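# Pack razor parts into case and close lid

## Task

Seat the razor handle, the razor head and the blade packet each in its own place in the razor case, then push the lid down until it is completely closed and remains closed. At the end the case must lie flat on the table, and neither the case nor any part may be in contact with the robot.

## Robot and tools

ROBOT. Two arms, left_arm and right_arm, each with six joints plus a parallel gripper. Joint order is always: waist, shoulder, elbow, wrist pitch, wrist yaw, wrist roll. Stated ranges in rad: waist -2.618 to 3.054, shoulder 0.000 to 3.142, elbow 0.000 to 3.142, wrist pitch -1.571 to 1.571, wrist yaw and wrist roll -1.571 to 1.571 and -2.094 to 2.094. The true end of a joint may sit up to 0.059 rad either side of these. Drives are cheap, with gear play and weaker torque toward the hand.

FRAME. One scene frame, metres: origin at table-top height midway between the nominal arm bases, +x out over the table, +z up, left_arm on the +y side (not the left of any image). A gripper's fingers point along its own +z and close along its y. end_effector_position is the point between the pads, about 1 cm behind the tips; reported positions can be off, more so at long reach.

ROW FORMAT. Every motion command is built from rows of 14 numbers: left_arm's six joint values then its opening, then right_arm's six joint values then its opening. Joint values are scaled offsets in [-1, 1], measured from the Joint targets shown in the latest result (not from the previous row); 1.0 equals 1.202 rad for the waist, 1.258 shoulder, 1.238 elbow, 2.073 wrist pitch, 2.022 wrist yaw and wrist roll. Opening is absolute, not an offset: +1 fully open, -1 closed. Writing 0 for an arm's joints re-sends its current targets; to keep a gripper unchanged, repeat its present command (0 means half open, not 'no change').

execute_actions(actions, cameras): actions is a list of actions; each action is a list of up to 15 rows, one per 1/30 s step, the last row held if fewer. Each action's offsets count from the targets at its start, so repeating an offset keeps stepping further. An action asking any joint to go more than 0.059 rad beyond its range is rejected for both arms; a badly formed first action rejects the whole call. An empty list just reports state and images.

move(target, speed, blend, opening_speed, blocking, cameras): drives all joints together toward target, one 14-number row of offsets from the Joint targets, or a list of up to 15 such rows all counted from those same targets and differing only in joints. speed is rad/s of the joint with most to travel, 0.01 to 2, default 0.5 (one value or one per leg). blend (rad) rounds corners in a list. opening_speed (per second on the -1..+1 scale, at least 0.2) ramps the grippers; otherwise openings jump at start. Paths take at least 0.5 s and are cut off past 10 s. No collision avoidance. blocking=false returns early; then call wait or stop before issuing other motion.

wait(seconds 0 to 10): lets time pass holding commands. stop(): brakes a running move. zoom_image(camera, region): camera is cam_left_wrist or cam_right_wrist; region [x0, y0, x1, y1] in pixels, at most 504 by 504, from the latest image. finished_scene(scene, chance_done): closes the current scene irreversibly; scene is its number, chance_done your percent estimate 1 to 99.

CAMERAS. cam_left_wrist and cam_right_wrist, both 896x504, mounted on the hands; their calibration (K, distortion, T_world_to_cam) is given and may be slightly off; images may lag during motion.

RESULTS. Joint positions and Joint velocities list each arm's joints in the order above, then finger gap (m; 0.094 fully open). Joint targets are the base for your next offsets. Joint torques include gravity, have offsets and noise, and joints 1 to 3 wrap at ±28 N m. grip_measured uses the opening scale; it reads slightly wide when empty and a few hundredths narrower than a hard part when squeezing. Commanding about 0.11 below the touch reading gives full force; to release, command well above grip_measured. grip_effort_nm is motor effort (negative closing), not pad force. The move: line reports done, off_target (a joint over 0.035 rad away), moving, held or fault, plus the worst joint per arm. 'joint sent to its limit' means a joint reached its real end; 'joint command not followed' means the clearance check altered targets. MOTOR HOT appears at 75 °C; at 90 °C that arm folds and idles for the rest of the scene.

BEHAVIOUR. Joint speed is capped and each target is kept within a fixed lead of the measured angle (0.202 waist, 0.258 shoulder, 0.238 elbow, 0.573 wrist pitch, 0.522 wrist yaw/roll), and gripper jumps over 100 mm per step are scaled back; so large offsets may need follow-up commands. Very small offsets may not move a joint at all.

CAUTIONS. Parts may be tugged or nudged by outside disturbances. Do not drop parts, release moving ones, slam, or strike hard; never let the two arms collide or squeeze each other. Pressing past contact pushes harder, more so at speed; to relieve a stalled push, command targets back past the current positions. Avoid holding loads or stretched poses for long, which heats motors. Anything leaving the table fails the task. Before finishing, ensure the case is flat and both grippers are clear of it.

Each tool is called as a command line: name --argument value for each argument, lists and objects as JSON in quotes; but a table of rows of numbers goes row by row, as --pt "numbers of a row", without its own name.

## Session

execute_actions --actions '[]'

Scene clock: 0.00 s.
left_arm: end_effector_position=(+0.2149, -0.0074, +0.3784) grip_measured=+1.000 grip_effort_nm=n/a end_effector_quat_wxyz=(+0.324, +0.684, +0.585, -0.290) | right_arm: end_effector_position=(+0.6505, -0.4777, +0.2341) grip_measured=+1.000 grip_effort_nm=n/a end_effector_quat_wxyz=(+0.552, +0.370, +0.744, +0.071)
Joint names: [waist, shoulder, elbow, wrist pitch, wrist yaw, wrist roll]
Joint positions: left_arm=[-0.445 1.422 1.712 -1.398 0.803 1.098 0.094] | right_arm=[-0.135 2.043 1.693 -0.047 0.201 0.673 0.094]
Joint velocities: left_arm=[0.007 0.017 -0.017 -0.081 -0.037 -0.007 0] | right_arm=[0.012 0.007 0.007 -0.037 0.007 0.007 0]
Joint torques (N m): no reading
Motor temperatures (°C): left_arm=[28 32 36 35 25 26 24] | right_arm=[26 29 34 31 26 26 25]
Heat: left arm: 36 °C; right arm: 34 °C.
Joint targets: left_arm=[-0.445 1.411 1.725 -1.401 0.823 1.090] | right_arm=[-0.134 2.016 1.713 -0.032 0.210 0.664]
Tool commands: left_gripper/opening=+1.0 right_gripper/opening=+1.0

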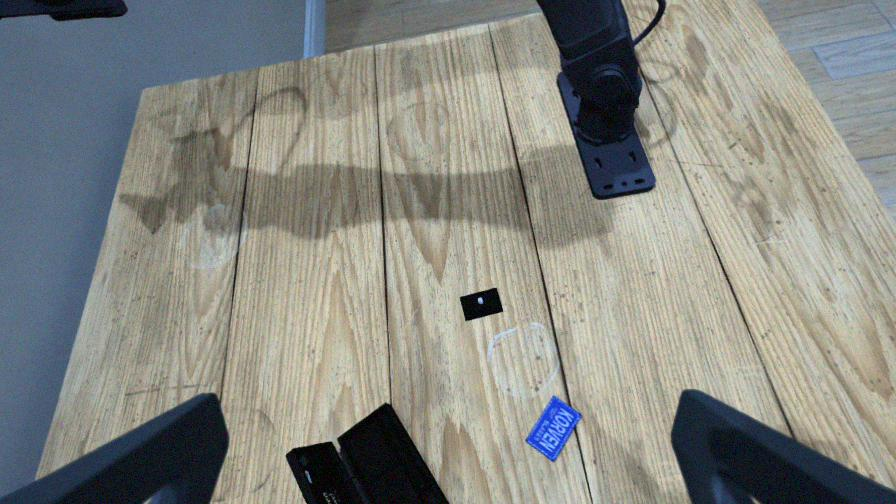

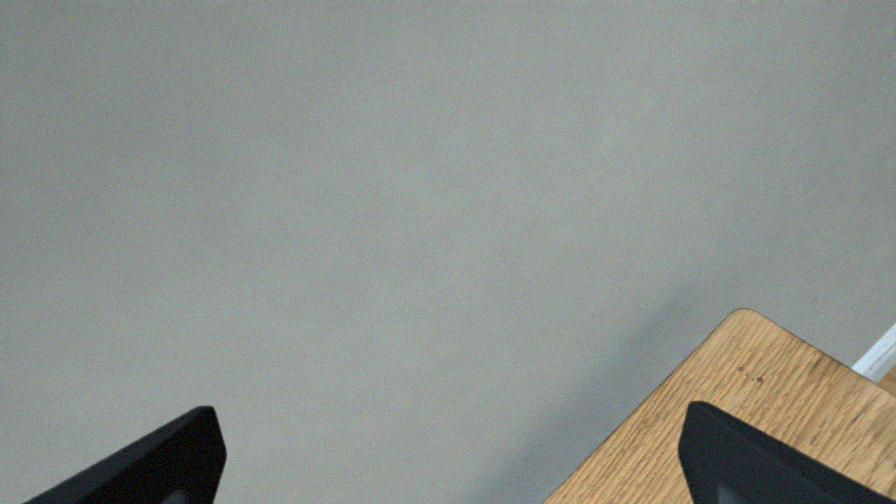

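move --target '[0.204,0,0,0,-0.407,-0.539,1,0,0,0,0,0,0,1]'

move --target '[0,-0.35,0,0.06,0,0,1,0,0,0,0,0,0,1]'

Scene clock: 41.27 s.
left_arm: end_effector_position=(+0.3125, +0.1690, +0.3297) grip_measured=+1.000 grip_effort_nm=-0.017 end_effector_quat_wxyz=(+0.228, +0.099, +0.968, -0.023) | right_arm: end_effector_position=(+0.6505, -0.4777, +0.2341) grip_measured=+1.000 grip_effort_nm=-0.002 end_effector_quat_wxyz=(+0.552, +0.370, +0.744, +0.071)
Joint names: [waist, shoulder, elbow, wrist pitch, wrist yaw, wrist roll]
Joint positions: left_arm=[-0.204 1.422 1.712 -1.398 0.006 0.015 0.094] | right_arm=[-0.135 2.043 1.693 -0.047 0.201 0.673 0.094]
Joint velocities: left_arm=[-0.012 -0.012 -0.002 -0.007 0.007 -0.066 0] | right_arm=[0.002 -0.007 0.002 0.022 -0.066 -0.037 0]
Joint torques (N m): left_arm=[0.43 -6.23 7.38 1.2 -0.17 -0.1] | right_arm=[0.05 -12.77 8.2 2.1 0.08 -0.05]
Motor temperatures (°C): left_arm=[28 33 36 34 25 26 24] | right_arm=[26 40 37 38 25 26 25]
Heat: left arm: 36 °C; right arm: 40 °C.
Joint targets: left_arm=[-0.200 1.411 1.725 -1.401 0.000 0.000] | right_arm=[-0.134 2.016 1.713 -0.032 0.210 0.664]
move: done
camera_calibration:
cam_left_wrist: T_world_to_cam=[[-0.241274, -0.970455, 0.00195174, 0.239775], [-0.970456, 0.241272, -0.00153183, 0.297782], [0.00101567, -0.00226367, -0.999997, 0.421325], [0, 0, 0, 1]] pos_world=[0.346408, 0.161799, 0.421312]

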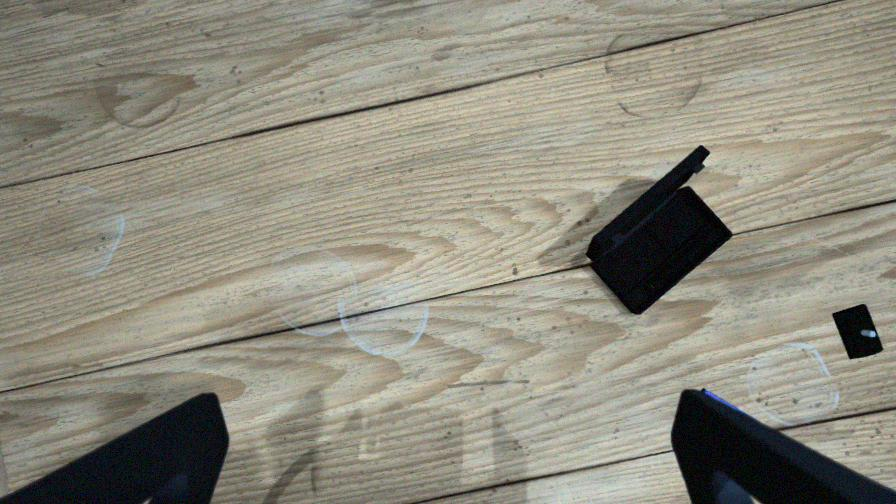

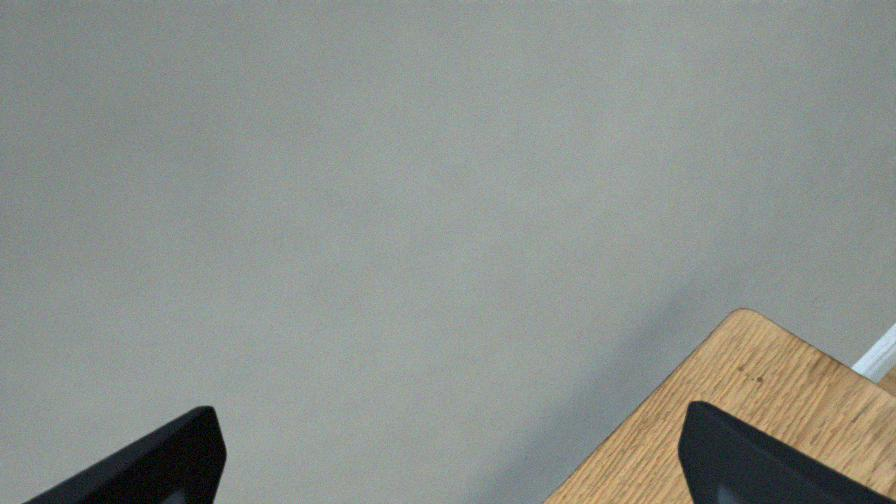

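Scene clock: 42.83 s.
left_arm: end_effector_position=(+0.2203, +0.1866, +0.4521) grip_measured=+1.000 grip_effort_nm=-0.017 end_effector_quat_wxyz=(+0.468, +0.091, +0.878, -0.043) | right_arm: end_effector_position=(+0.6505, -0.4777, +0.2341) grip_measured=+1.000 grip_effort_nm=0.002 end_effector_quat_wxyz=(+0.552, +0.370, +0.744, +0.071)
Joint names: [waist, shoulder, elbow, wrist pitch, wrist yaw, wrist roll]
Joint positions: left_arm=[-0.204 0.967 1.712 -1.338 0.006 0.015 0.094] | right_arm=[-0.135 2.043 1.693 -0.047 0.201 0.673 0.094]
Joint velocities: left_arm=[-0.017 0.002 -0.002 -0.022 -0.022 0.007 0] | right_arm=[-0.032 0.012 0.007 0.081 0.051 -0.007 0]
Joint torques (N m): left_arm=[0.46 -0.13 6.05 2.72 -0.17 -0.06] | right_arm=[0.01 -12.79 8.27 2.11 0.07 -0.06]
Motor temperatures (°C): left_arm=[28 33 36 34 25 26 24] | right_arm=[26 40 37 38 25 26 25]
Heat: left arm: 36 °C; right arm: 40 °C.
Joint targets: left_arm=[-0.200 0.971 1.725 -1.277 0.000 0.000] | right_arm=[-0.134 2.016 1.713 -0.032 0.210 0.664]
move: off_target (left_arm); left_arm: the wrist pitch is farthest, 0.062 rad from its target
camera_calibration:
cam_left_wrist: T_world_to_cam=[[-0.235155, -0.971621, -0.0255863, 0.245658], [-0.842294, 0.21685, -0.493475, 0.40295], [0.485019, -0.0944919, -0.869384, 0.395447], [0, 0, 0, 1]] pos_world=[0.20537, 0.188674, 0.548926]

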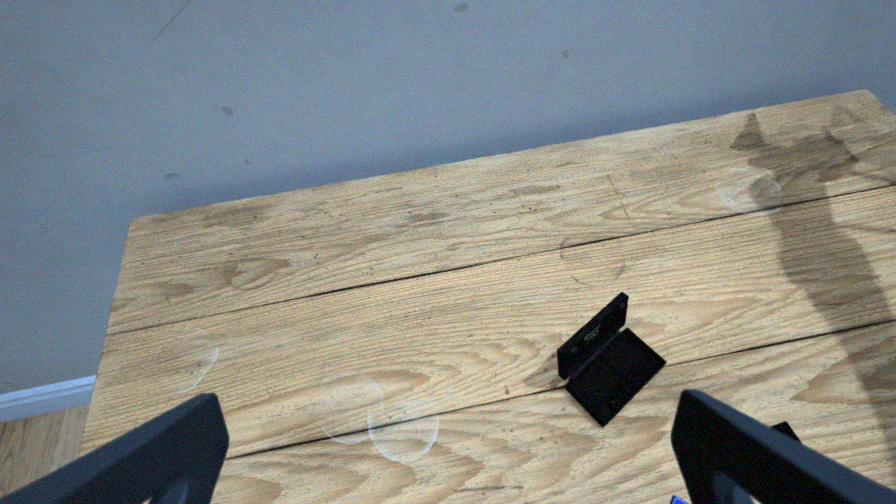

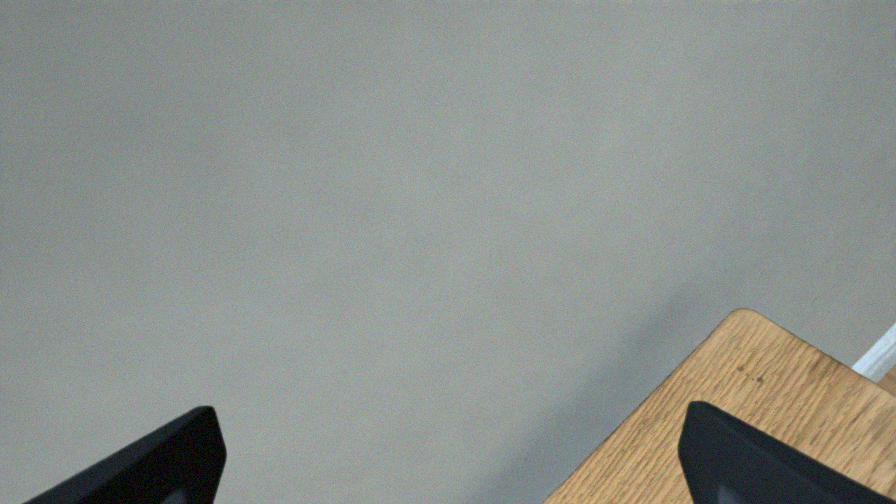

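move --target '[0,-0.215,-0.456,-0.14,0,0,1,0,0,0,0,0,0,1]' --cameras '["cam_left_wrist"]'

Scene clock: 87.63 s.
left_arm: end_effector_position=(+0.1394, +0.2020, +0.2823) grip_measured=+1.000 grip_effort_nm=-0.017 end_effector_quat_wxyz=(+0.253, +0.099, +0.962, -0.025) | right_arm: end_effector_position=(+0.6505, -0.4777, +0.2341) grip_measured=+1.000 grip_effort_nm=0.002 end_effector_quat_wxyz=(+0.552, +0.370, +0.744, +0.071)
Joint names: [waist, shoulder, elbow, wrist pitch, wrist yaw, wrist roll]
Joint positions: left_arm=[-0.204 0.707 1.174 -1.524 0.006 0.015 0.094] | right_arm=[-0.135 2.043 1.693 -0.047 0.201 0.673 0.094]
Joint velocities: left_arm=[-0.007 0.007 -0.007 -0.022 -0.022 -0.022 0] | right_arm=[-0.007 -0.002 0.007 -0.007 0.051 0.022 0]
Joint torques (N m): left_arm=[0.43 0.29 4.74 0.88 -0.13 -0.06] | right_arm=[0.03 -12.81 8.23 2.09 0.08 -0.06]
Motor temperatures (°C): left_arm=[28 31 35 42 25 25 24] | right_arm=[26 43 37 39 25 25 25]
Heat: left arm: 42 °C; right arm: 43 °C.
Joint targets: left_arm=[-0.200 0.700 1.160 -1.567 0.000 0.000] | right_arm=[-0.134 2.016 1.713 -0.032 0.210 0.664]
move: off_target (left_arm); left_arm: the wrist pitch is farthest, 0.043 rad from its target
camera_calibration:
cam_left_wrist: T_world_to_cam=[[-0.241302, -0.97045, -0.000851714, 0.230907], [-0.969124, 0.241018, -0.052052, 0.135884], [0.0507191, -0.0117348, -0.998644, 0.368743], [0, 0, 0, 1]] pos_world=[0.168704, 0.195661, 0.375513]
Images, in order (width x height): cam_left_wrist 896x504.

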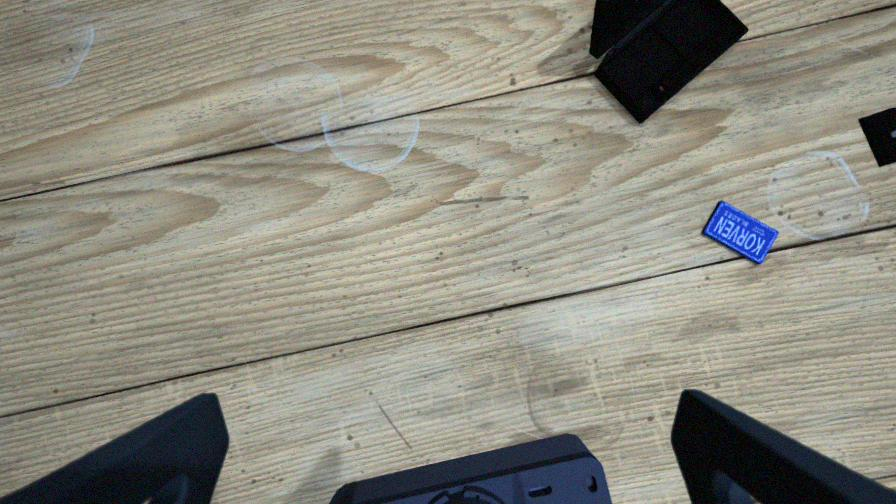

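zoom_image --camera "cam_left_wrist" --region '[560, 0, 896, 280]'

move --target '[-0.65,0.2,0.25,0.09,0,0,1,0.1,-0.45,0,-0.35,0,0,1]'

Scaled by 1.500 from the camera's 896x504 image, which has a finer 1280x720 frame.

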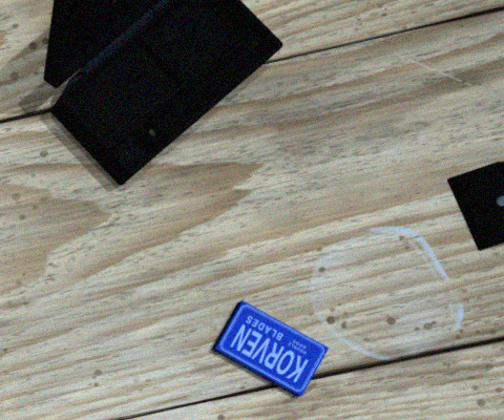

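Scene clock: 97.77 s.
left_arm: end_effector_position=(+0.1243, +0.0606, +0.3396) grip_measured=+1.000 grip_effort_nm=-0.012 end_effector_quat_wxyz=(+0.264, +0.449, +0.842, -0.138) | right_arm: end_effector_position=(+0.4792, -0.4097, +0.3836) grip_measured=+1.000 grip_effort_nm=0.002 end_effector_quat_wxyz=(+0.516, +0.333, +0.784, +0.088)
Joint names: [waist, shoulder, elbow, wrist pitch, wrist yaw, wrist roll]
Joint positions: left_arm=[-0.981 0.964 1.43 -1.432 0.002 0.013 0.094] | right_arm=[-0.026 1.473 1.693 -0.699 0.201 0.673 0.094]
Joint velocities: left_arm=[-0.017 -0.002 0.002 -0.037 -0.066 0.007 0] | right_arm=[-0.002 -0.007 -0.012 0.022 0.081 -0.037 0]
Joint torques (N m): left_arm=[-0.57 -0.99 9.35 2.08 -0.12 -0.05] | right_arm=[0.49 -6.76 7.5 1.35 0.08 -0.06]
Motor temperatures (°C): left_arm=[28 31 35 39 25 25 24] | right_arm=[26 42 37 39 25 25 25]
Heat: left arm: 39 °C; right arm: 42 °C.
Joint targets: left_arm=[-0.981 0.952 1.470 -1.380 0.000 0.000] | right_arm=[-0.014 1.450 1.713 -0.758 0.210 0.664]
move: off_target (left_arm, right_arm); left_arm: the wrist pitch is farthest, 0.051 rad from its target; right_arm: the wrist pitch is farthest, 0.058 rad from its target
camera_calibration:
cam_left_wrist: T_world_to_cam=[[-0.851096, -0.524955, -0.00758496, 0.141151], [-0.51862, 0.842897, -0.14338, 0.0968278], [0.0816613, -0.118096, -0.989639, 0.424686], [0, 0, 0, 1]] pos_world=[0.135669, 0.0426357, 0.435239]
cam_right_wrist: T_world_to_cam=[[-0.425519, -0.759345, -0.492269, 0.0828045], [-0.587966, 0.645499, -0.48747, 0.772716], [0.687917, 0.0820097, -0.721141, 0.0714759], [0, 0, 0, 1]] pos_world=[0.440396, -0.441772, 0.468982]

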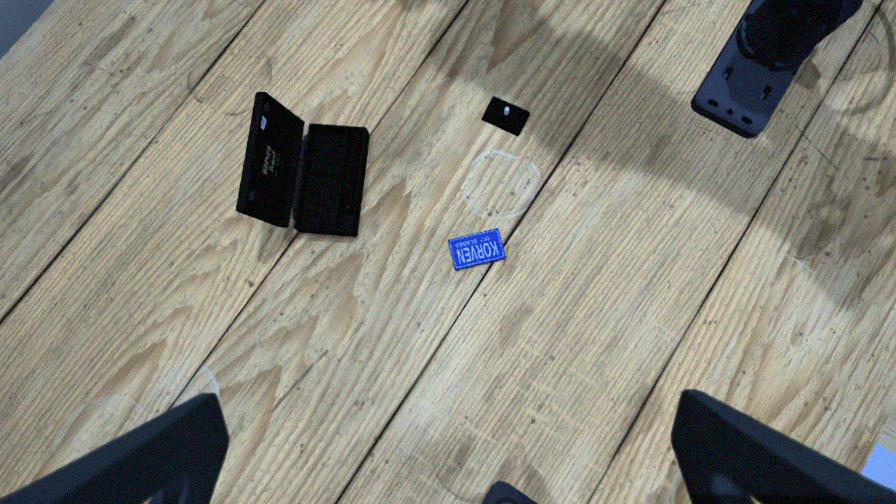

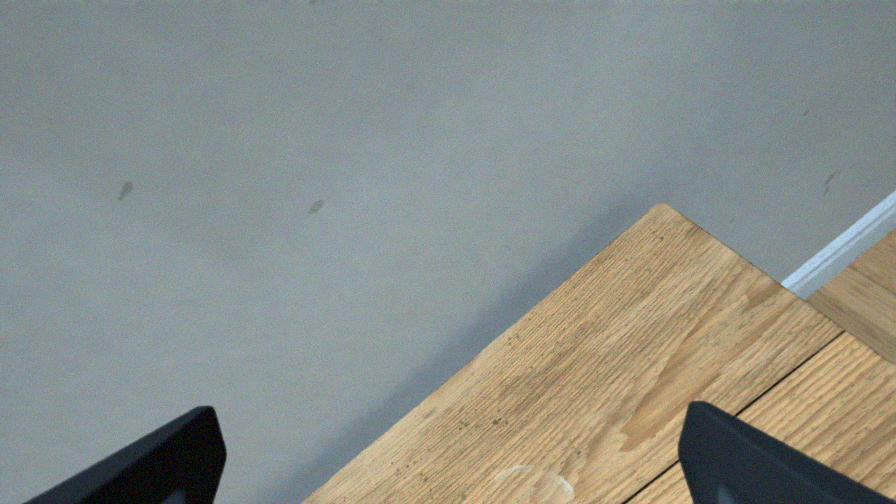

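zoom_image --camera "cam_left_wrist" --region '[220, 60, 556, 280]'

Scaled by 1.500 from the camera's 896x504 image, which has a finer 1280x720 frame.

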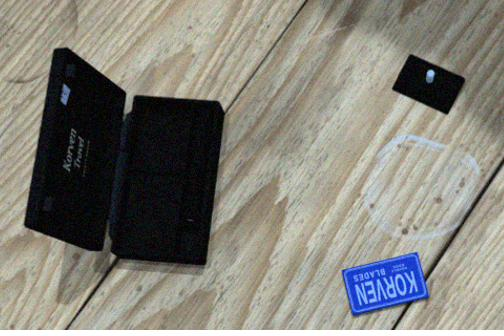

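move --target '[1.2,0,0,0,0,0,1,0,0,0.2,-0.35,0,0,1]'

every number of target must lie in its column's range; nothing of the call was run
Scene clock: 114.20 s.
left_arm: end_effector_position=(+0.1243, +0.0606, +0.3396) grip_measured=+1.000 grip_effort_nm=-0.022 end_effector_quat_wxyz=(+0.264, +0.449, +0.842, -0.138) | right_arm: end_effector_position=(+0.4792, -0.4097, +0.3836) grip_measured=+1.000 grip_effort_nm=0.002 end_effector_quat_wxyz=(+0.516, +0.333, +0.784, +0.088)
Joint names: [waist, shoulder, elbow, wrist pitch, wrist yaw, wrist roll]
Joint positions: left_arm=[-0.981 0.964 1.43 -1.432 0.002 0.013 0.094] | right_arm=[-0.026 1.473 1.693 -0.699 0.201 0.673 0.094]
Joint velocities: left_arm=[-0.017 -0.017 -0.007 0.066 -0.066 0.022 0] | right_arm=[0.007 -0.007 -0.022 0.051 -0.007 0.037 0]
Joint torques (N m): left_arm=[-0.53 -1.1 9.39 2.1 -0.11 -0.05] | right_arm=[0.49 -6.71 7.56 1.38 0.09 -0.06]
Motor temperatures (°C): left_arm=[28 31 37 40 25 25 24] | right_arm=[26 37 37 36 25 25 25]
Heat: left arm: 40 °C; right arm: 37 °C.
Joint targets: left_arm=[-0.981 0.952 1.470 -1.380 0.000 0.000] | right_arm=[-0.014 1.450 1.713 -0.758 0.210 0.664]
Tool commands: left_gripper/opening=+1.0 right_gripper/opening=+1.0

move --pt "1 0 0 0 0 0 1 0 -0.05 0 -0.2 -0.1 -0.33 1" --pt "1.4 0 0 0 0 0 1 0 -0.05 0 -0.2 -0.1 -0.33 1" --speed 1

move --target '[1,0,0,0,0,0,1,0,-0.05,0,-0.2,-0.1,-0.33,1]' --speed 1

move --target '[0.4,0,0,0,0,0,1,0,0,0,0,0,0,1]' --speed 1

every number of target 2 of 2 must lie in its column's range; nothing of the call was run
Scene clock: 119.93 s.
left_arm: end_effector_position=(+0.1243, +0.0606, +0.3396) grip_measured=+1.000 grip_effort_nm=-0.017 end_effector_quat_wxyz=(+0.264, +0.449, +0.842, -0.138) | right_arm: end_effector_position=(+0.4792, -0.4097, +0.3836) grip_measured=+1.000 grip_effort_nm=0.002 end_effector_quat_wxyz=(+0.516, +0.333, +0.784, +0.088)
Joint names: [waist, shoulder, elbow, wrist pitch, wrist yaw, wrist roll]
Joint positions: left_arm=[-0.981 0.964 1.43 -1.432 0.002 0.013 0.094] | right_arm=[-0.026 1.473 1.693 -0.699 0.201 0.673 0.094]
Joint velocities: left_arm=[0.002 -0.002 0.007 -0.081 -0.007 -0.022 0] | right_arm=[0.002 -0.007 -0.002 0.11 -0.051 -0.022 0]
Joint torques (N m): left_arm=[-0.46 -1.13 9.35 2.09 -0.13 -0.04] | right_arm=[0.44 -6.78 7.53 1.37 0.1 -0.04]
Motor temperatures (°C): left_arm=[28 31 37 40 25 25 24] | right_arm=[26 36 37 36 25 25 25]
Heat: left arm: 40 °C; right arm: 37 °C.
Joint targets: left_arm=[-0.981 0.952 1.470 -1.380 0.000 0.000] | right_arm=[-0.014 1.450 1.713 -0.758 0.210 0.664]
Tool commands: left_gripper/opening=+1.0 right_gripper/opening=+1.0

Scene clock: 122.00 s.
left_arm: end_effector_position=(+0.2056, +0.2755, +0.3399) grip_measured=+1.000 grip_effort_nm=-0.037 end_effector_quat_wxyz=(+0.297, -0.106, +0.948, +0.038) | right_arm: end_effector_position=(+0.4062, -0.3753, +0.3197) grip_measured=+1.000 grip_effort_nm=-0.002 end_effector_quat_wxyz=(+0.352, +0.013, +0.936, -0.002)
Joint names: [waist, shoulder, elbow, wrist pitch, wrist yaw, wrist roll]
Joint positions: left_arm=[0.221 0.964 1.43 -1.43 -0.001 0.013 0.094] | right_arm=[-0.026 1.421 1.693 -1.123 0.009 0.018 0.094]
Joint velocities: left_arm=[0.007 0.007 0.002 0.066 -0.022 -0.081 0] | right_arm=[-0.027 -0.007 -0.002 -0.051 -0.022 -0.081 0]
Joint torques (N m): left_arm=[0.46 -1.18 9.29 2.07 -0.1 -0.04] | right_arm=[0.5 -6.82 7.06 1.09 -0.11 -0.21]
Motor temperatures (°C): left_arm=[28 31 37 40 25 25 24] | right_arm=[26 36 37 35 25 25 25]
Heat: left arm: 40 °C; right arm: 37 °C.
Joint targets: left_arm=[0.221 0.952 1.470 -1.380 0.000 0.000] | right_arm=[-0.014 1.387 1.713 -1.172 0.008 -0.003]
move: off_target (left_arm, right_arm); left_arm: the wrist pitch is farthest, 0.050 rad from its target; right_arm: the wrist pitch is farthest, 0.050 rad from its target
camera_calibration:
cam_left_wrist: T_world_to_cam=[[0.1852, -0.982648, -0.0101812, 0.237134], [-0.972619, -0.18181, -0.144765, 0.33401], [0.140402, 0.0367129, -0.989414, 0.388835], [0, 0, 0, 1]] pos_world=[0.226354, 0.27947, 0.435486]
cam_right_wrist: T_world_to_cam=[[-0.0274967, -0.999461, -0.0179277, -0.357003], [-0.959525, 0.031418, -0.279864, 0.530491], [0.280277, 0.00950671, -0.959872, 0.287513], [0, 0, 0, 1]] pos_world=[0.41862, -0.376211, 0.418041]

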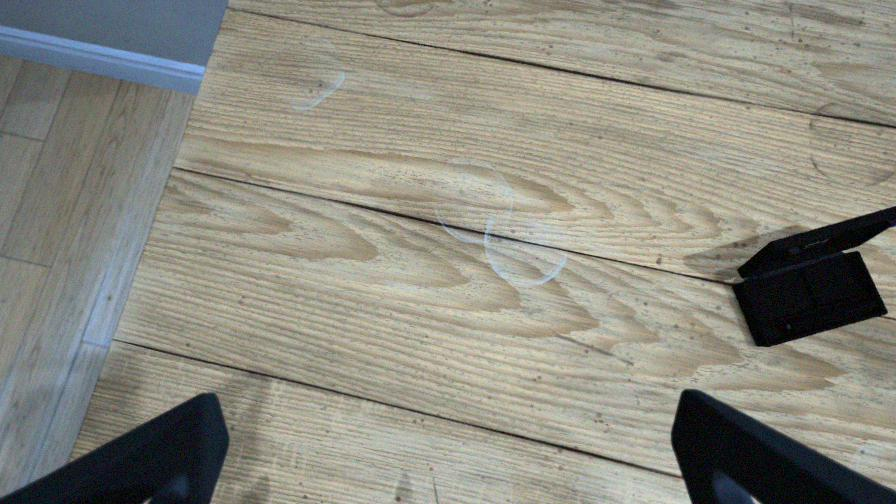

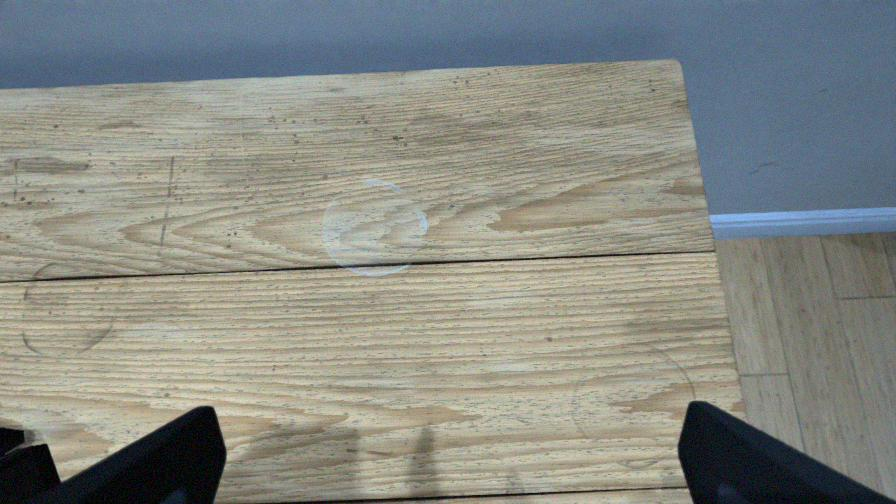

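Scene clock: 123.00 s.
left_arm: end_effector_position=(+0.1609, +0.3610, +0.3399) grip_measured=+1.000 grip_effort_nm=-0.032 end_effector_quat_wxyz=(+0.279, -0.329, +0.896, +0.107) | right_arm: end_effector_position=(+0.4062, -0.3753, +0.3197) grip_measured=+1.000 grip_effort_nm=0.002 end_effector_quat_wxyz=(+0.352, +0.013, +0.936, -0.003)
Joint names: [waist, shoulder, elbow, wrist pitch, wrist yaw, wrist roll]
Joint positions: left_arm=[0.701 0.964 1.43 -1.43 -0.001 0.013 0.094] | right_arm=[-0.026 1.421 1.693 -1.123 0.009 0.017 0.094]
Joint velocities: left_arm=[0.002 0.002 0.012 -0.037 -0.007 0.037 0] | right_arm=[0.002 0.007 -0.012 0.037 0.007 0.037 0]
Joint torques (N m): left_arm=[0.46 -1.11 9.35 2.07 -0.07 -0.05] | right_arm=[0.49 -6.79 7.06 1.11 -0.11 -0.16]
Motor temperatures (°C): left_arm=[28 31 37 40 25 25 24] | right_arm=[26 36 37 35 25 25 25]
Heat: left arm: 40 °C; right arm: 37 °C.
Joint targets: left_arm=[0.702 0.952 1.470 -1.380 0.000 0.000] | right_arm=[-0.014 1.387 1.713 -1.172 0.008 -0.003]
move: off_target (left_arm, right_arm); left_arm: the wrist pitch is farthest, 0.050 rad from its target; right_arm: the wrist pitch is farthest, 0.049 rad from its target
camera_calibration:
cam_left_wrist: T_world_to_cam=[[0.618145, -0.785998, -0.0101812, 0.188774], [-0.778669, -0.610506, -0.144765, 0.429603], [0.107569, 0.0974134, -0.989414, 0.375346], [0, 0, 0, 1]] pos_world=[0.177453, 0.374087, 0.435486]
cam_right_wrist: T_world_to_cam=[[-0.0263448, -0.99951, -0.0169159, -0.357813], [-0.959567, 0.0300286, -0.279875, 0.52999], [0.280246, 0.00885869, -0.959887, 0.287287], [0, 0, 0, 1]] pos_world=[0.418623, -0.376097, 0.418042]

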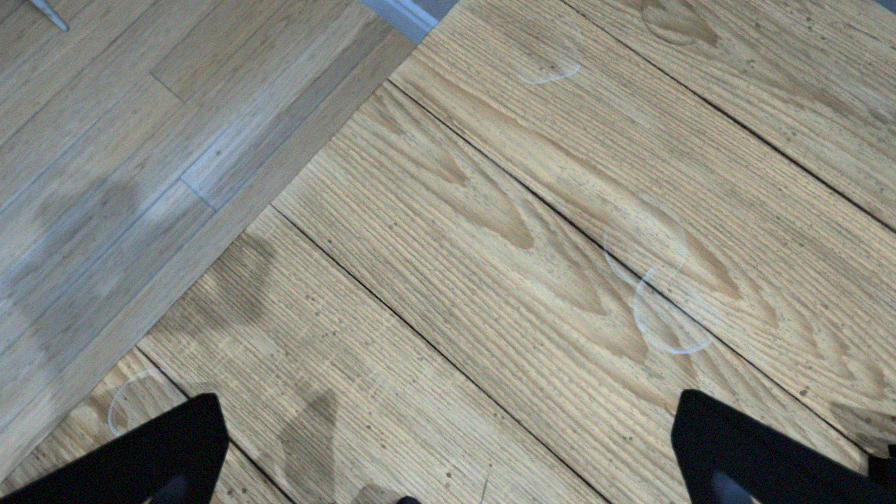

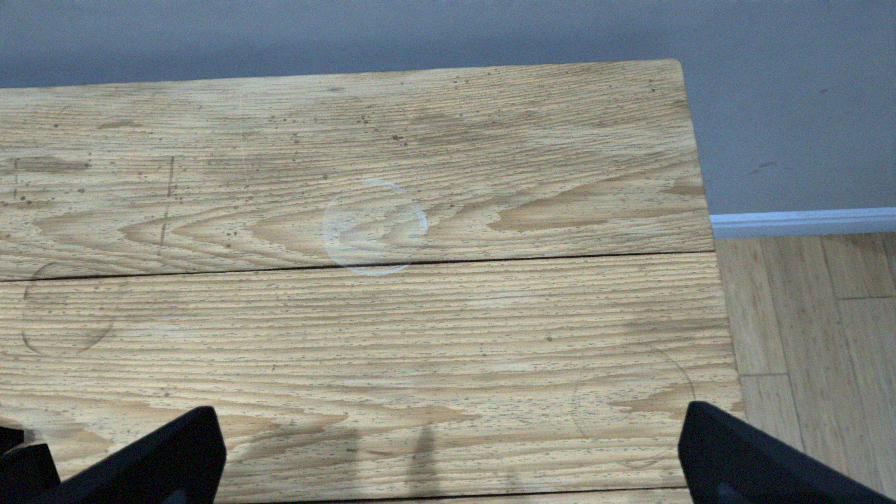

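move --target '[-0.875,0.787,0.395,0.123,0,0,1,0,0,0,0,0,0,1]'

Scene clock: 143.67 s.
left_arm: end_effector_position=(+0.4354, +0.0741, +0.2315) grip_measured=+1.000 grip_effort_nm=-0.032 end_effector_quat_wxyz=(+0.184, +0.176, +0.967, -0.031) | right_arm: end_effector_position=(+0.4059, -0.3753, +0.3194) grip_measured=+1.000 grip_effort_nm=0.002 end_effector_quat_wxyz=(+0.352, +0.013, +0.936, -0.003)
Joint names: [waist, shoulder, elbow, wrist pitch, wrist yaw, wrist roll]
Joint positions: left_arm=[-0.362 1.942 1.915 -1.168 -0.001 0.013 0.094] | right_arm=[-0.026 1.421 1.693 -1.124 0.009 0.017 0.094]
Joint velocities: left_arm=[-0.012 -0.012 0.002 -0.037 -0.095 0.022 0] | right_arm=[0.002 -0.007 -0.002 0.037 -0.007 -0.066 0]
Joint torques (N m): left_arm=[0.57 -11.37 10.85 1.54 -0.06 -0.02] | right_arm=[0.51 -6.78 7.08 1.12 -0.11 -0.16]
Motor temperatures (°C): left_arm=[27 31 37 39 24 25 24] | right_arm=[26 35 36 33 25 25 25]
Heat: left arm: 39 °C; right arm: 36 °C.
Joint targets: left_arm=[-0.350 1.942 1.959 -1.125 0.000 0.000] | right_arm=[-0.014 1.387 1.713 -1.172 0.008 -0.003]
move: off_target (left_arm, right_arm); left_arm: the elbow is farthest, 0.044 rad from its target; right_arm: the wrist pitch is farthest, 0.048 rad from its target
camera_calibration:
cam_left_wrist: T_world_to_cam=[[-0.387224, -0.921984, 0.0016396, 0.237528], [-0.918519, 0.385922, 0.0859437, 0.386258], [-0.0798714, 0.0317735, -0.996299, 0.354591], [0, 0, 0, 1]] pos_world=[0.475084, 0.0586652, 0.319693]
cam_right_wrist: T_world_to_cam=[[-0.0263707, -0.99951, -0.0168858, -0.357821], [-0.959995, 0.0300315, -0.278402, 0.529349], [0.278773, 0.00886867, -0.960316, 0.287865], [0, 0, 0, 1]] pos_world=[0.418487, -0.376096, 0.417771]

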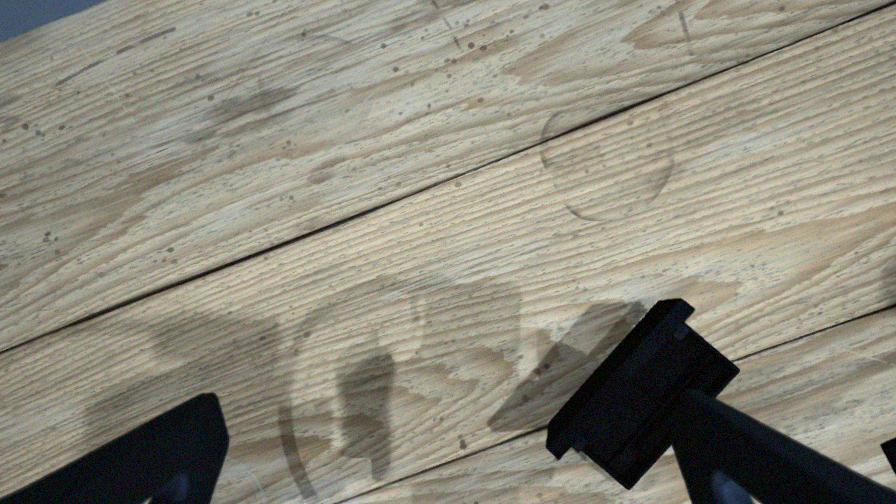

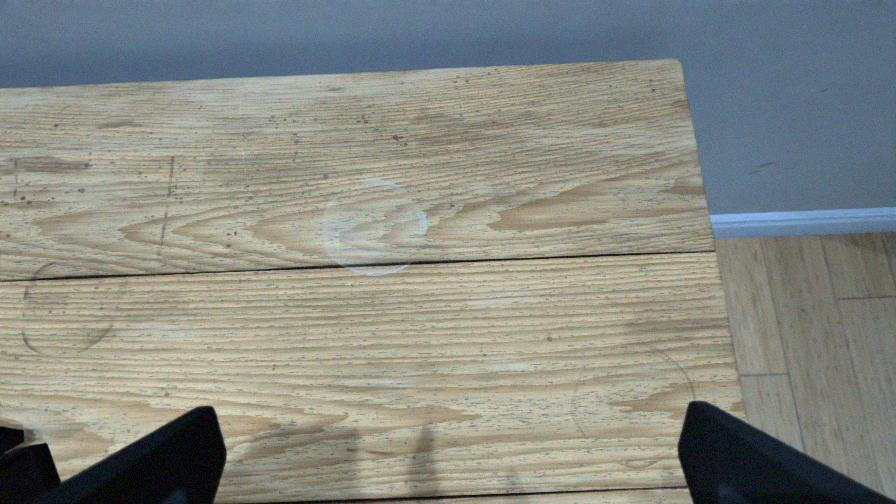

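zoom_image --camera "cam_left_wrist" --region '[530, 280, 760, 500]'

move --target '[0.04,-0.787,-0.395,-0.123,0,0,1,-0.2,-0.48,-0.4,0,0,0,1]'

Scaled by 2.191 from the camera's 896x504 image, which has a finer 1280x720 frame.

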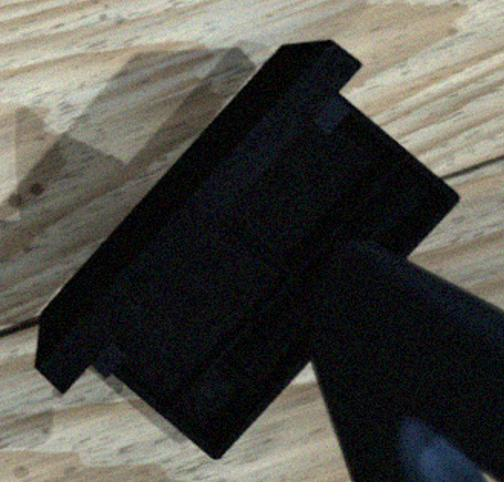

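Scene clock: 157.03 s.
left_arm: end_effector_position=(+0.2213, +0.1622, +0.3771) grip_measured=+1.000 grip_effort_nm=-0.042 end_effector_quat_wxyz=(+0.374, +0.145, +0.915, -0.054) | right_arm: end_effector_position=(+0.2568, -0.4213, +0.3116) grip_measured=+1.000 grip_effort_nm=-0.002 end_effector_quat_wxyz=(+0.428, +0.110, +0.896, -0.048)
Joint names: [waist, shoulder, elbow, wrist pitch, wrist yaw, wrist roll]
Joint positions: left_arm=[-0.316 0.956 1.487 -1.327 -0.001 0.013 0.094] | right_arm=[-0.242 0.781 1.229 -1.129 0.008 0.017 0.094]
Joint velocities: left_arm=[-0.007 -0.012 0.007 0.022 -0.081 -0.022 0] | right_arm=[-0.017 -0.002 -0.012 0.007 -0.022 -0.007 0]
Joint torques (N m): left_arm=[0.57 -0.55 4.66 1.16 -0.07 -0.06] | right_arm=[-0.5 0.8 3.9 1.36 -0.15 -0.15]
Motor temperatures (°C): left_arm=[27 33 36 38 24 25 24] | right_arm=[26 34 36 33 25 25 25]
Heat: left arm: 38 °C; right arm: 36 °C.
Joint targets: left_arm=[-0.302 0.952 1.470 -1.380 0.000 0.000] | right_arm=[-0.254 0.783 1.218 -1.172 0.008 -0.003]
move: off_target (left_arm, right_arm); left_arm: the wrist pitch is farthest, 0.052 rad from its target; right_arm: the wrist pitch is farthest, 0.043 rad from its target
camera_calibration:
cam_left_wrist: T_world_to_cam=[[-0.341162, -0.939824, -0.0184118, 0.235894], [-0.892585, 0.330032, -0.307198, 0.294617], [0.294788, -0.0883701, -0.951468, 0.399481], [0, 0, 0, 1]] pos_world=[0.225686, 0.159768, 0.474942]
cam_right_wrist: T_world_to_cam=[[-0.236, -0.971527, -0.0209525, -0.340975], [-0.87115, 0.221072, -0.438435, 0.493002], [0.430583, -0.085218, -0.898519, 0.224449], [0, 0, 0, 1]] pos_world=[0.252364, -0.421129, 0.410677]

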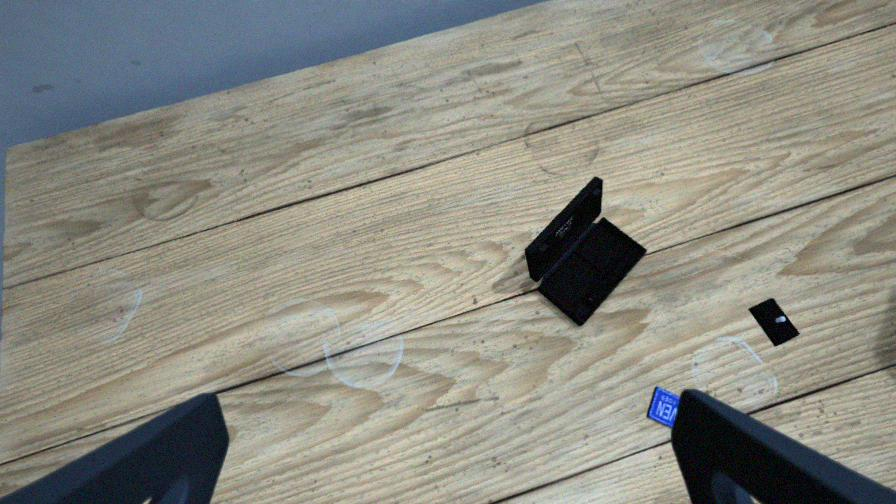

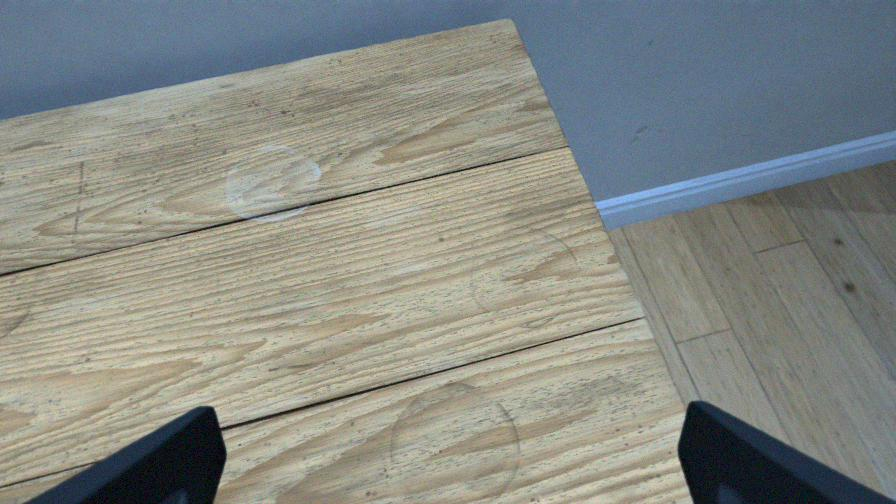

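move --target '[0,0,0,0,0,0,1,1,0.151,-0.125,-0.013,0,0,1]'

zoom_image --camera "cam_right_wrist" --region '[280, 100, 680, 400]'

Scene clock: 175.50 s.
left_arm: end_effector_position=(+0.2228, +0.1617, +0.3745) grip_measured=+1.000 grip_effort_nm=-0.032 end_effector_quat_wxyz=(+0.369, +0.145, +0.917, -0.053) | right_arm: end_effector_position=(+0.1738, -0.1812, +0.2063) grip_measured=+1.000 grip_effort_nm=-0.007 end_effector_quat_wxyz=(+0.223, -0.448, +0.858, +0.114)
Joint names: [waist, shoulder, elbow, wrist pitch, wrist yaw, wrist roll]
Joint positions: left_arm=[-0.316 0.964 1.484 -1.327 -0.001 0.013 0.094] | right_arm=[0.948 0.98 1.073 -1.156 0.006 0.004 0.094]
Joint velocities: left_arm=[-0.032 -0.012 0.007 -0.037 -0.022 0.037 0] | right_arm=[0.007 0.007 -0.012 -0.022 -0.007 0.007 0]
Joint torques (N m): left_arm=[0.51 -1.14 4.85 1.16 -0.09 -0.05] | right_arm=[0.49 -0.94 4.53 0.87 -0.06 -0.13]
Motor temperatures (°C): left_arm=[27 31 35 36 24 25 24] | right_arm=[25 32 34 33 24 25 25]
Heat: left arm: 36 °C; right arm: 34 °C.
Joint targets: left_arm=[-0.302 0.952 1.470 -1.380 0.000 0.000] | right_arm=[0.948 0.973 1.063 -1.199 0.008 -0.003]
move: off_target (left_arm, right_arm); left_arm: the wrist pitch is farthest, 0.053 rad from its target; right_arm: the wrist pitch is farthest, 0.043 rad from its target
camera_calibration:
cam_left_wrist: T_world_to_cam=[[-0.341348, -0.939766, -0.0178963, 0.235762], [-0.895684, 0.330992, -0.296976, 0.292047], [0.285012, -0.085343, -0.954717, 0.399373], [0, 0, 0, 1]] pos_world=[0.228232, 0.15898, 0.472238]
cam_right_wrist: T_world_to_cam=[[0.817322, -0.576109, -0.00911195, -0.243347], [-0.575227, -0.814958, -0.0704036, 0.00631567], [0.0331343, 0.0627838, -0.997477, 0.302315], [0, 0, 0, 1]] pos_world=[0.192509, -0.154028, 0.299779]

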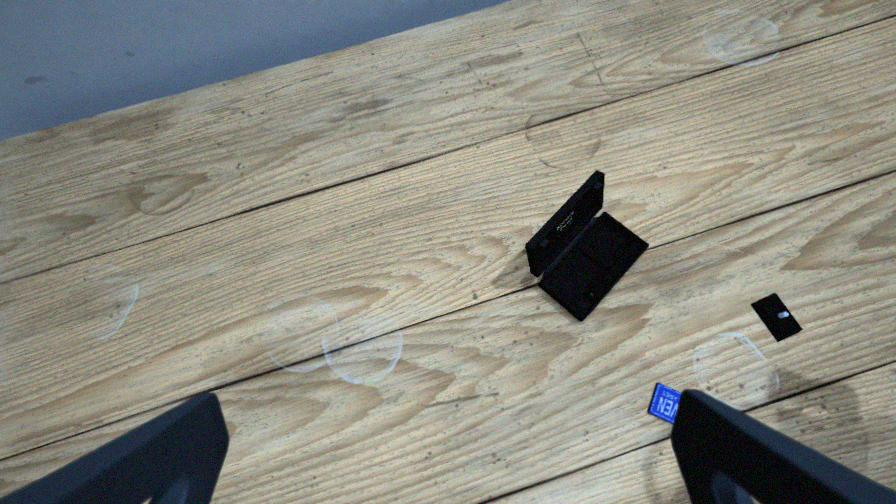

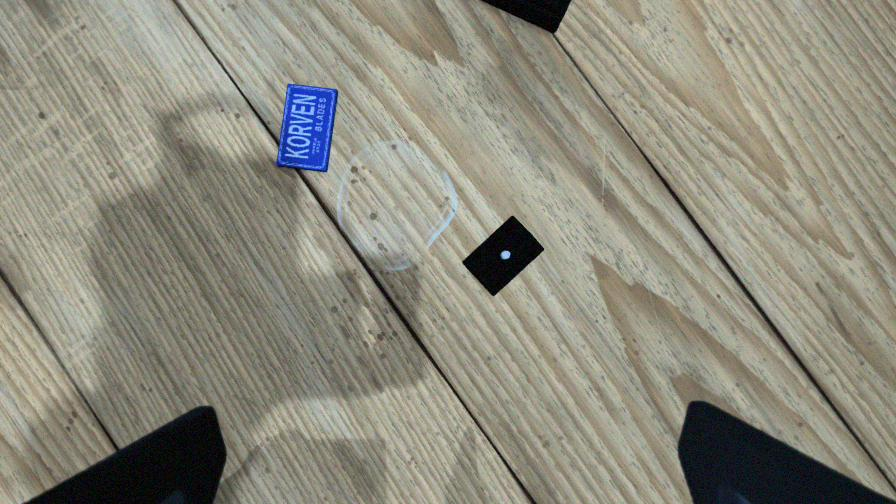

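Scaled by 1.260 from the camera's 896x504 image, which has a finer 1280x720 frame.

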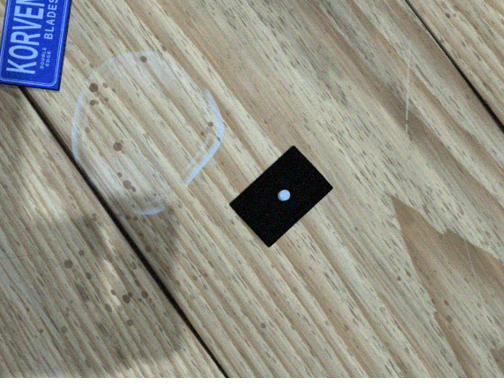

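move --target '[0.1,0,-0.33,-0.09,0,0,1,0,0,0,-0.175,0,0,1]'

move --target '[0.8,0,0,0,0,0,1,0.6,0,0,0,0,0,1]'

Scene clock: 185.93 s.
left_arm: end_effector_position=(+0.1474, +0.2027, +0.2211) grip_measured=+1.000 grip_effort_nm=-0.032 end_effector_quat_wxyz=(+0.069, +0.097, +0.993, -0.006) | right_arm: end_effector_position=(+0.1241, -0.2532, +0.1773) grip_measured=+1.000 grip_effort_nm=-0.007 end_effector_quat_wxyz=(+0.061, -0.462, +0.884, +0.029)
Joint names: [waist, shoulder, elbow, wrist pitch, wrist yaw, wrist roll]
Joint positions: left_arm=[-0.196 0.965 1.076 -1.542 -0.001 0.013 0.094] | right_arm=[0.948 0.98 1.073 -1.529 0.006 0.004 0.094]
Joint velocities: left_arm=[-0.002 -0.002 0.012 -0.037 0.022 -0.022 0] | right_arm=[0.007 0.002 -0.002 0.095 0.022 -0.066 0]
Joint torques (N m): left_arm=[0.46 -1.77 5.23 0.32 -0.11 -0.04] | right_arm=[0.47 -0.4 3.96 0.3 -0.05 -0.15]
Motor temperatures (°C): left_arm=[27 31 35 35 24 25 24] | right_arm=[25 31 34 32 24 25 25]
Heat: left arm: 35 °C; right arm: 34 °C.
Joint targets: left_arm=[-0.182 0.952 1.061 -1.567 0.000 0.000] | right_arm=[0.948 0.973 1.063 -1.558 0.008 -0.003]
joint sent to its limit (right arm) — the wrist pitch, lower limit.
move: done
camera_calibration:
cam_left_wrist: T_world_to_cam=[[-0.228096, -0.973544, 0.0136008, 0.228939], [-0.922615, 0.220584, 0.316424, 0.056113], [-0.311053, 0.0596268, -0.94852, 0.334999], [0, 0, 0, 1]] pos_world=[0.208193, 0.19053, 0.296884]
cam_right_wrist: T_world_to_cam=[[0.815848, -0.578248, -0.00466356, -0.245676], [-0.550904, -0.77967, 0.29769, -0.14231], [-0.175774, -0.2403, -0.954651, 0.221173], [0, 0, 0, 1]] pos_world=[0.160912, -0.199868, 0.252361]

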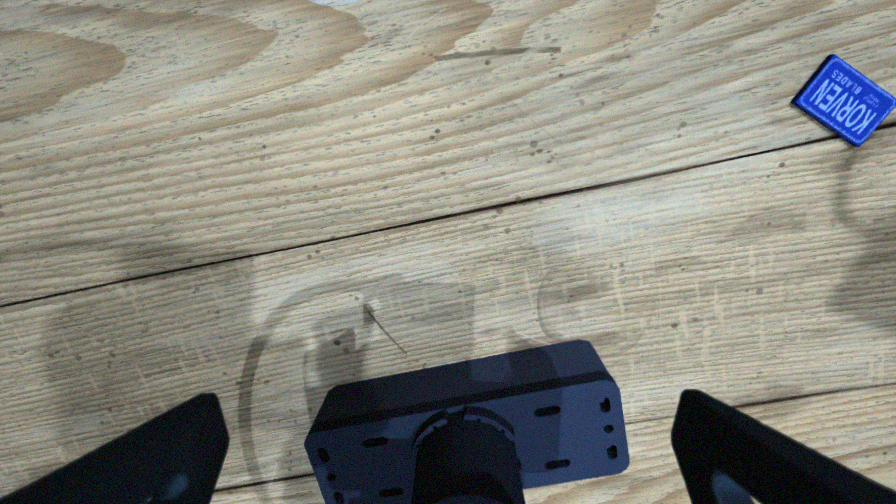

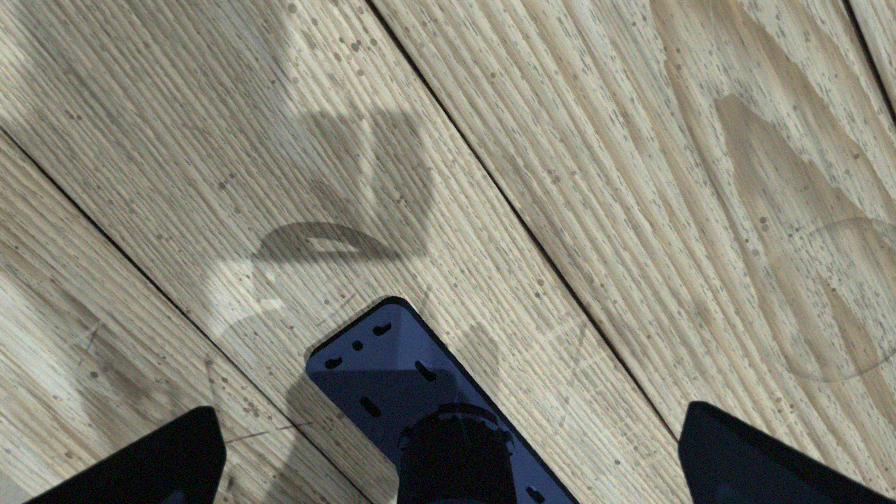

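Scene clock: 188.27 s.
left_arm: end_effector_position=(+0.1061, +0.3281, +0.2210) grip_measured=+1.000 grip_effort_nm=-0.037 end_effector_quat_wxyz=(+0.063, -0.386, +0.920, +0.027) | right_arm: end_effector_position=(+0.0252, -0.2286, +0.1773) grip_measured=+1.000 grip_effort_nm=-0.002 end_effector_quat_wxyz=(-0.047, +0.741, -0.669, -0.048)
Joint names: [waist, shoulder, elbow, wrist pitch, wrist yaw, wrist roll]
Joint positions: left_arm=[0.781 0.965 1.076 -1.544 -0.001 0.001 0.094] | right_arm=[1.669 0.98 1.073 -1.529 0.006 0.015 0.094]
Joint velocities: left_arm=[0.027 0.007 -0.017 -0.051 0.066 -0.022 0] | right_arm=[0.022 -0.002 0.007 -0.022 -0.037 -0.051 0]
Joint torques (N m): left_arm=[0.42 -1.83 5.31 0.27 -0.08 -0.06] | right_arm=[0.43 -0.42 3.9 0.39 -0.07 -0.15]
Motor temperatures (°C): left_arm=[27 31 35 35 24 25 24] | right_arm=[25 31 34 31 24 25 25]
Heat: left arm: 35 °C; right arm: 34 °C.
Joint targets: left_arm=[0.780 0.952 1.061 -1.567 0.000 0.000] | right_arm=[1.669 0.973 1.063 -1.558 0.008 -0.003]
move: done
camera_calibration:
cam_left_wrist: T_world_to_cam=[[0.688244, -0.725317, 0.0153585, 0.162585], [-0.691148, -0.649093, 0.317793, 0.250817], [-0.220531, -0.229334, -0.948036, 0.399714], [0, 0, 0, 1]] pos_world=[0.149603, 0.372397, 0.296738]
cam_right_wrist: T_world_to_cam=[[0.995591, 0.0936044, -0.0061029, -0.00141809], [0.0911719, -0.950312, 0.297648, -0.232776], [0.0220615, -0.296892, -0.954656, 0.191785], [0, 0, 0, 1]] pos_world=[0.0184034, -0.164137, 0.252365]

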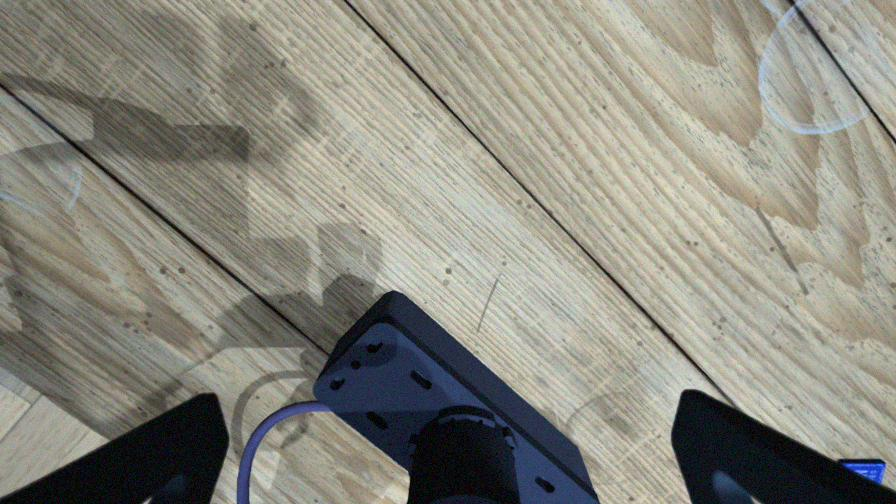

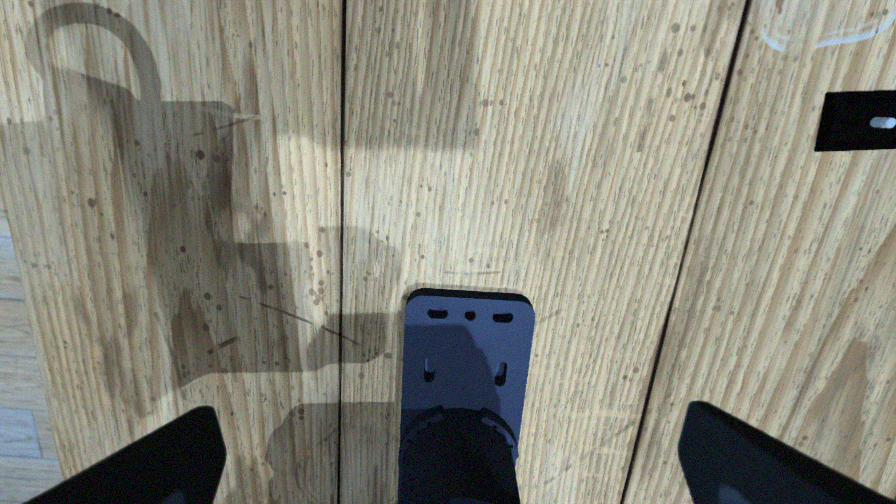

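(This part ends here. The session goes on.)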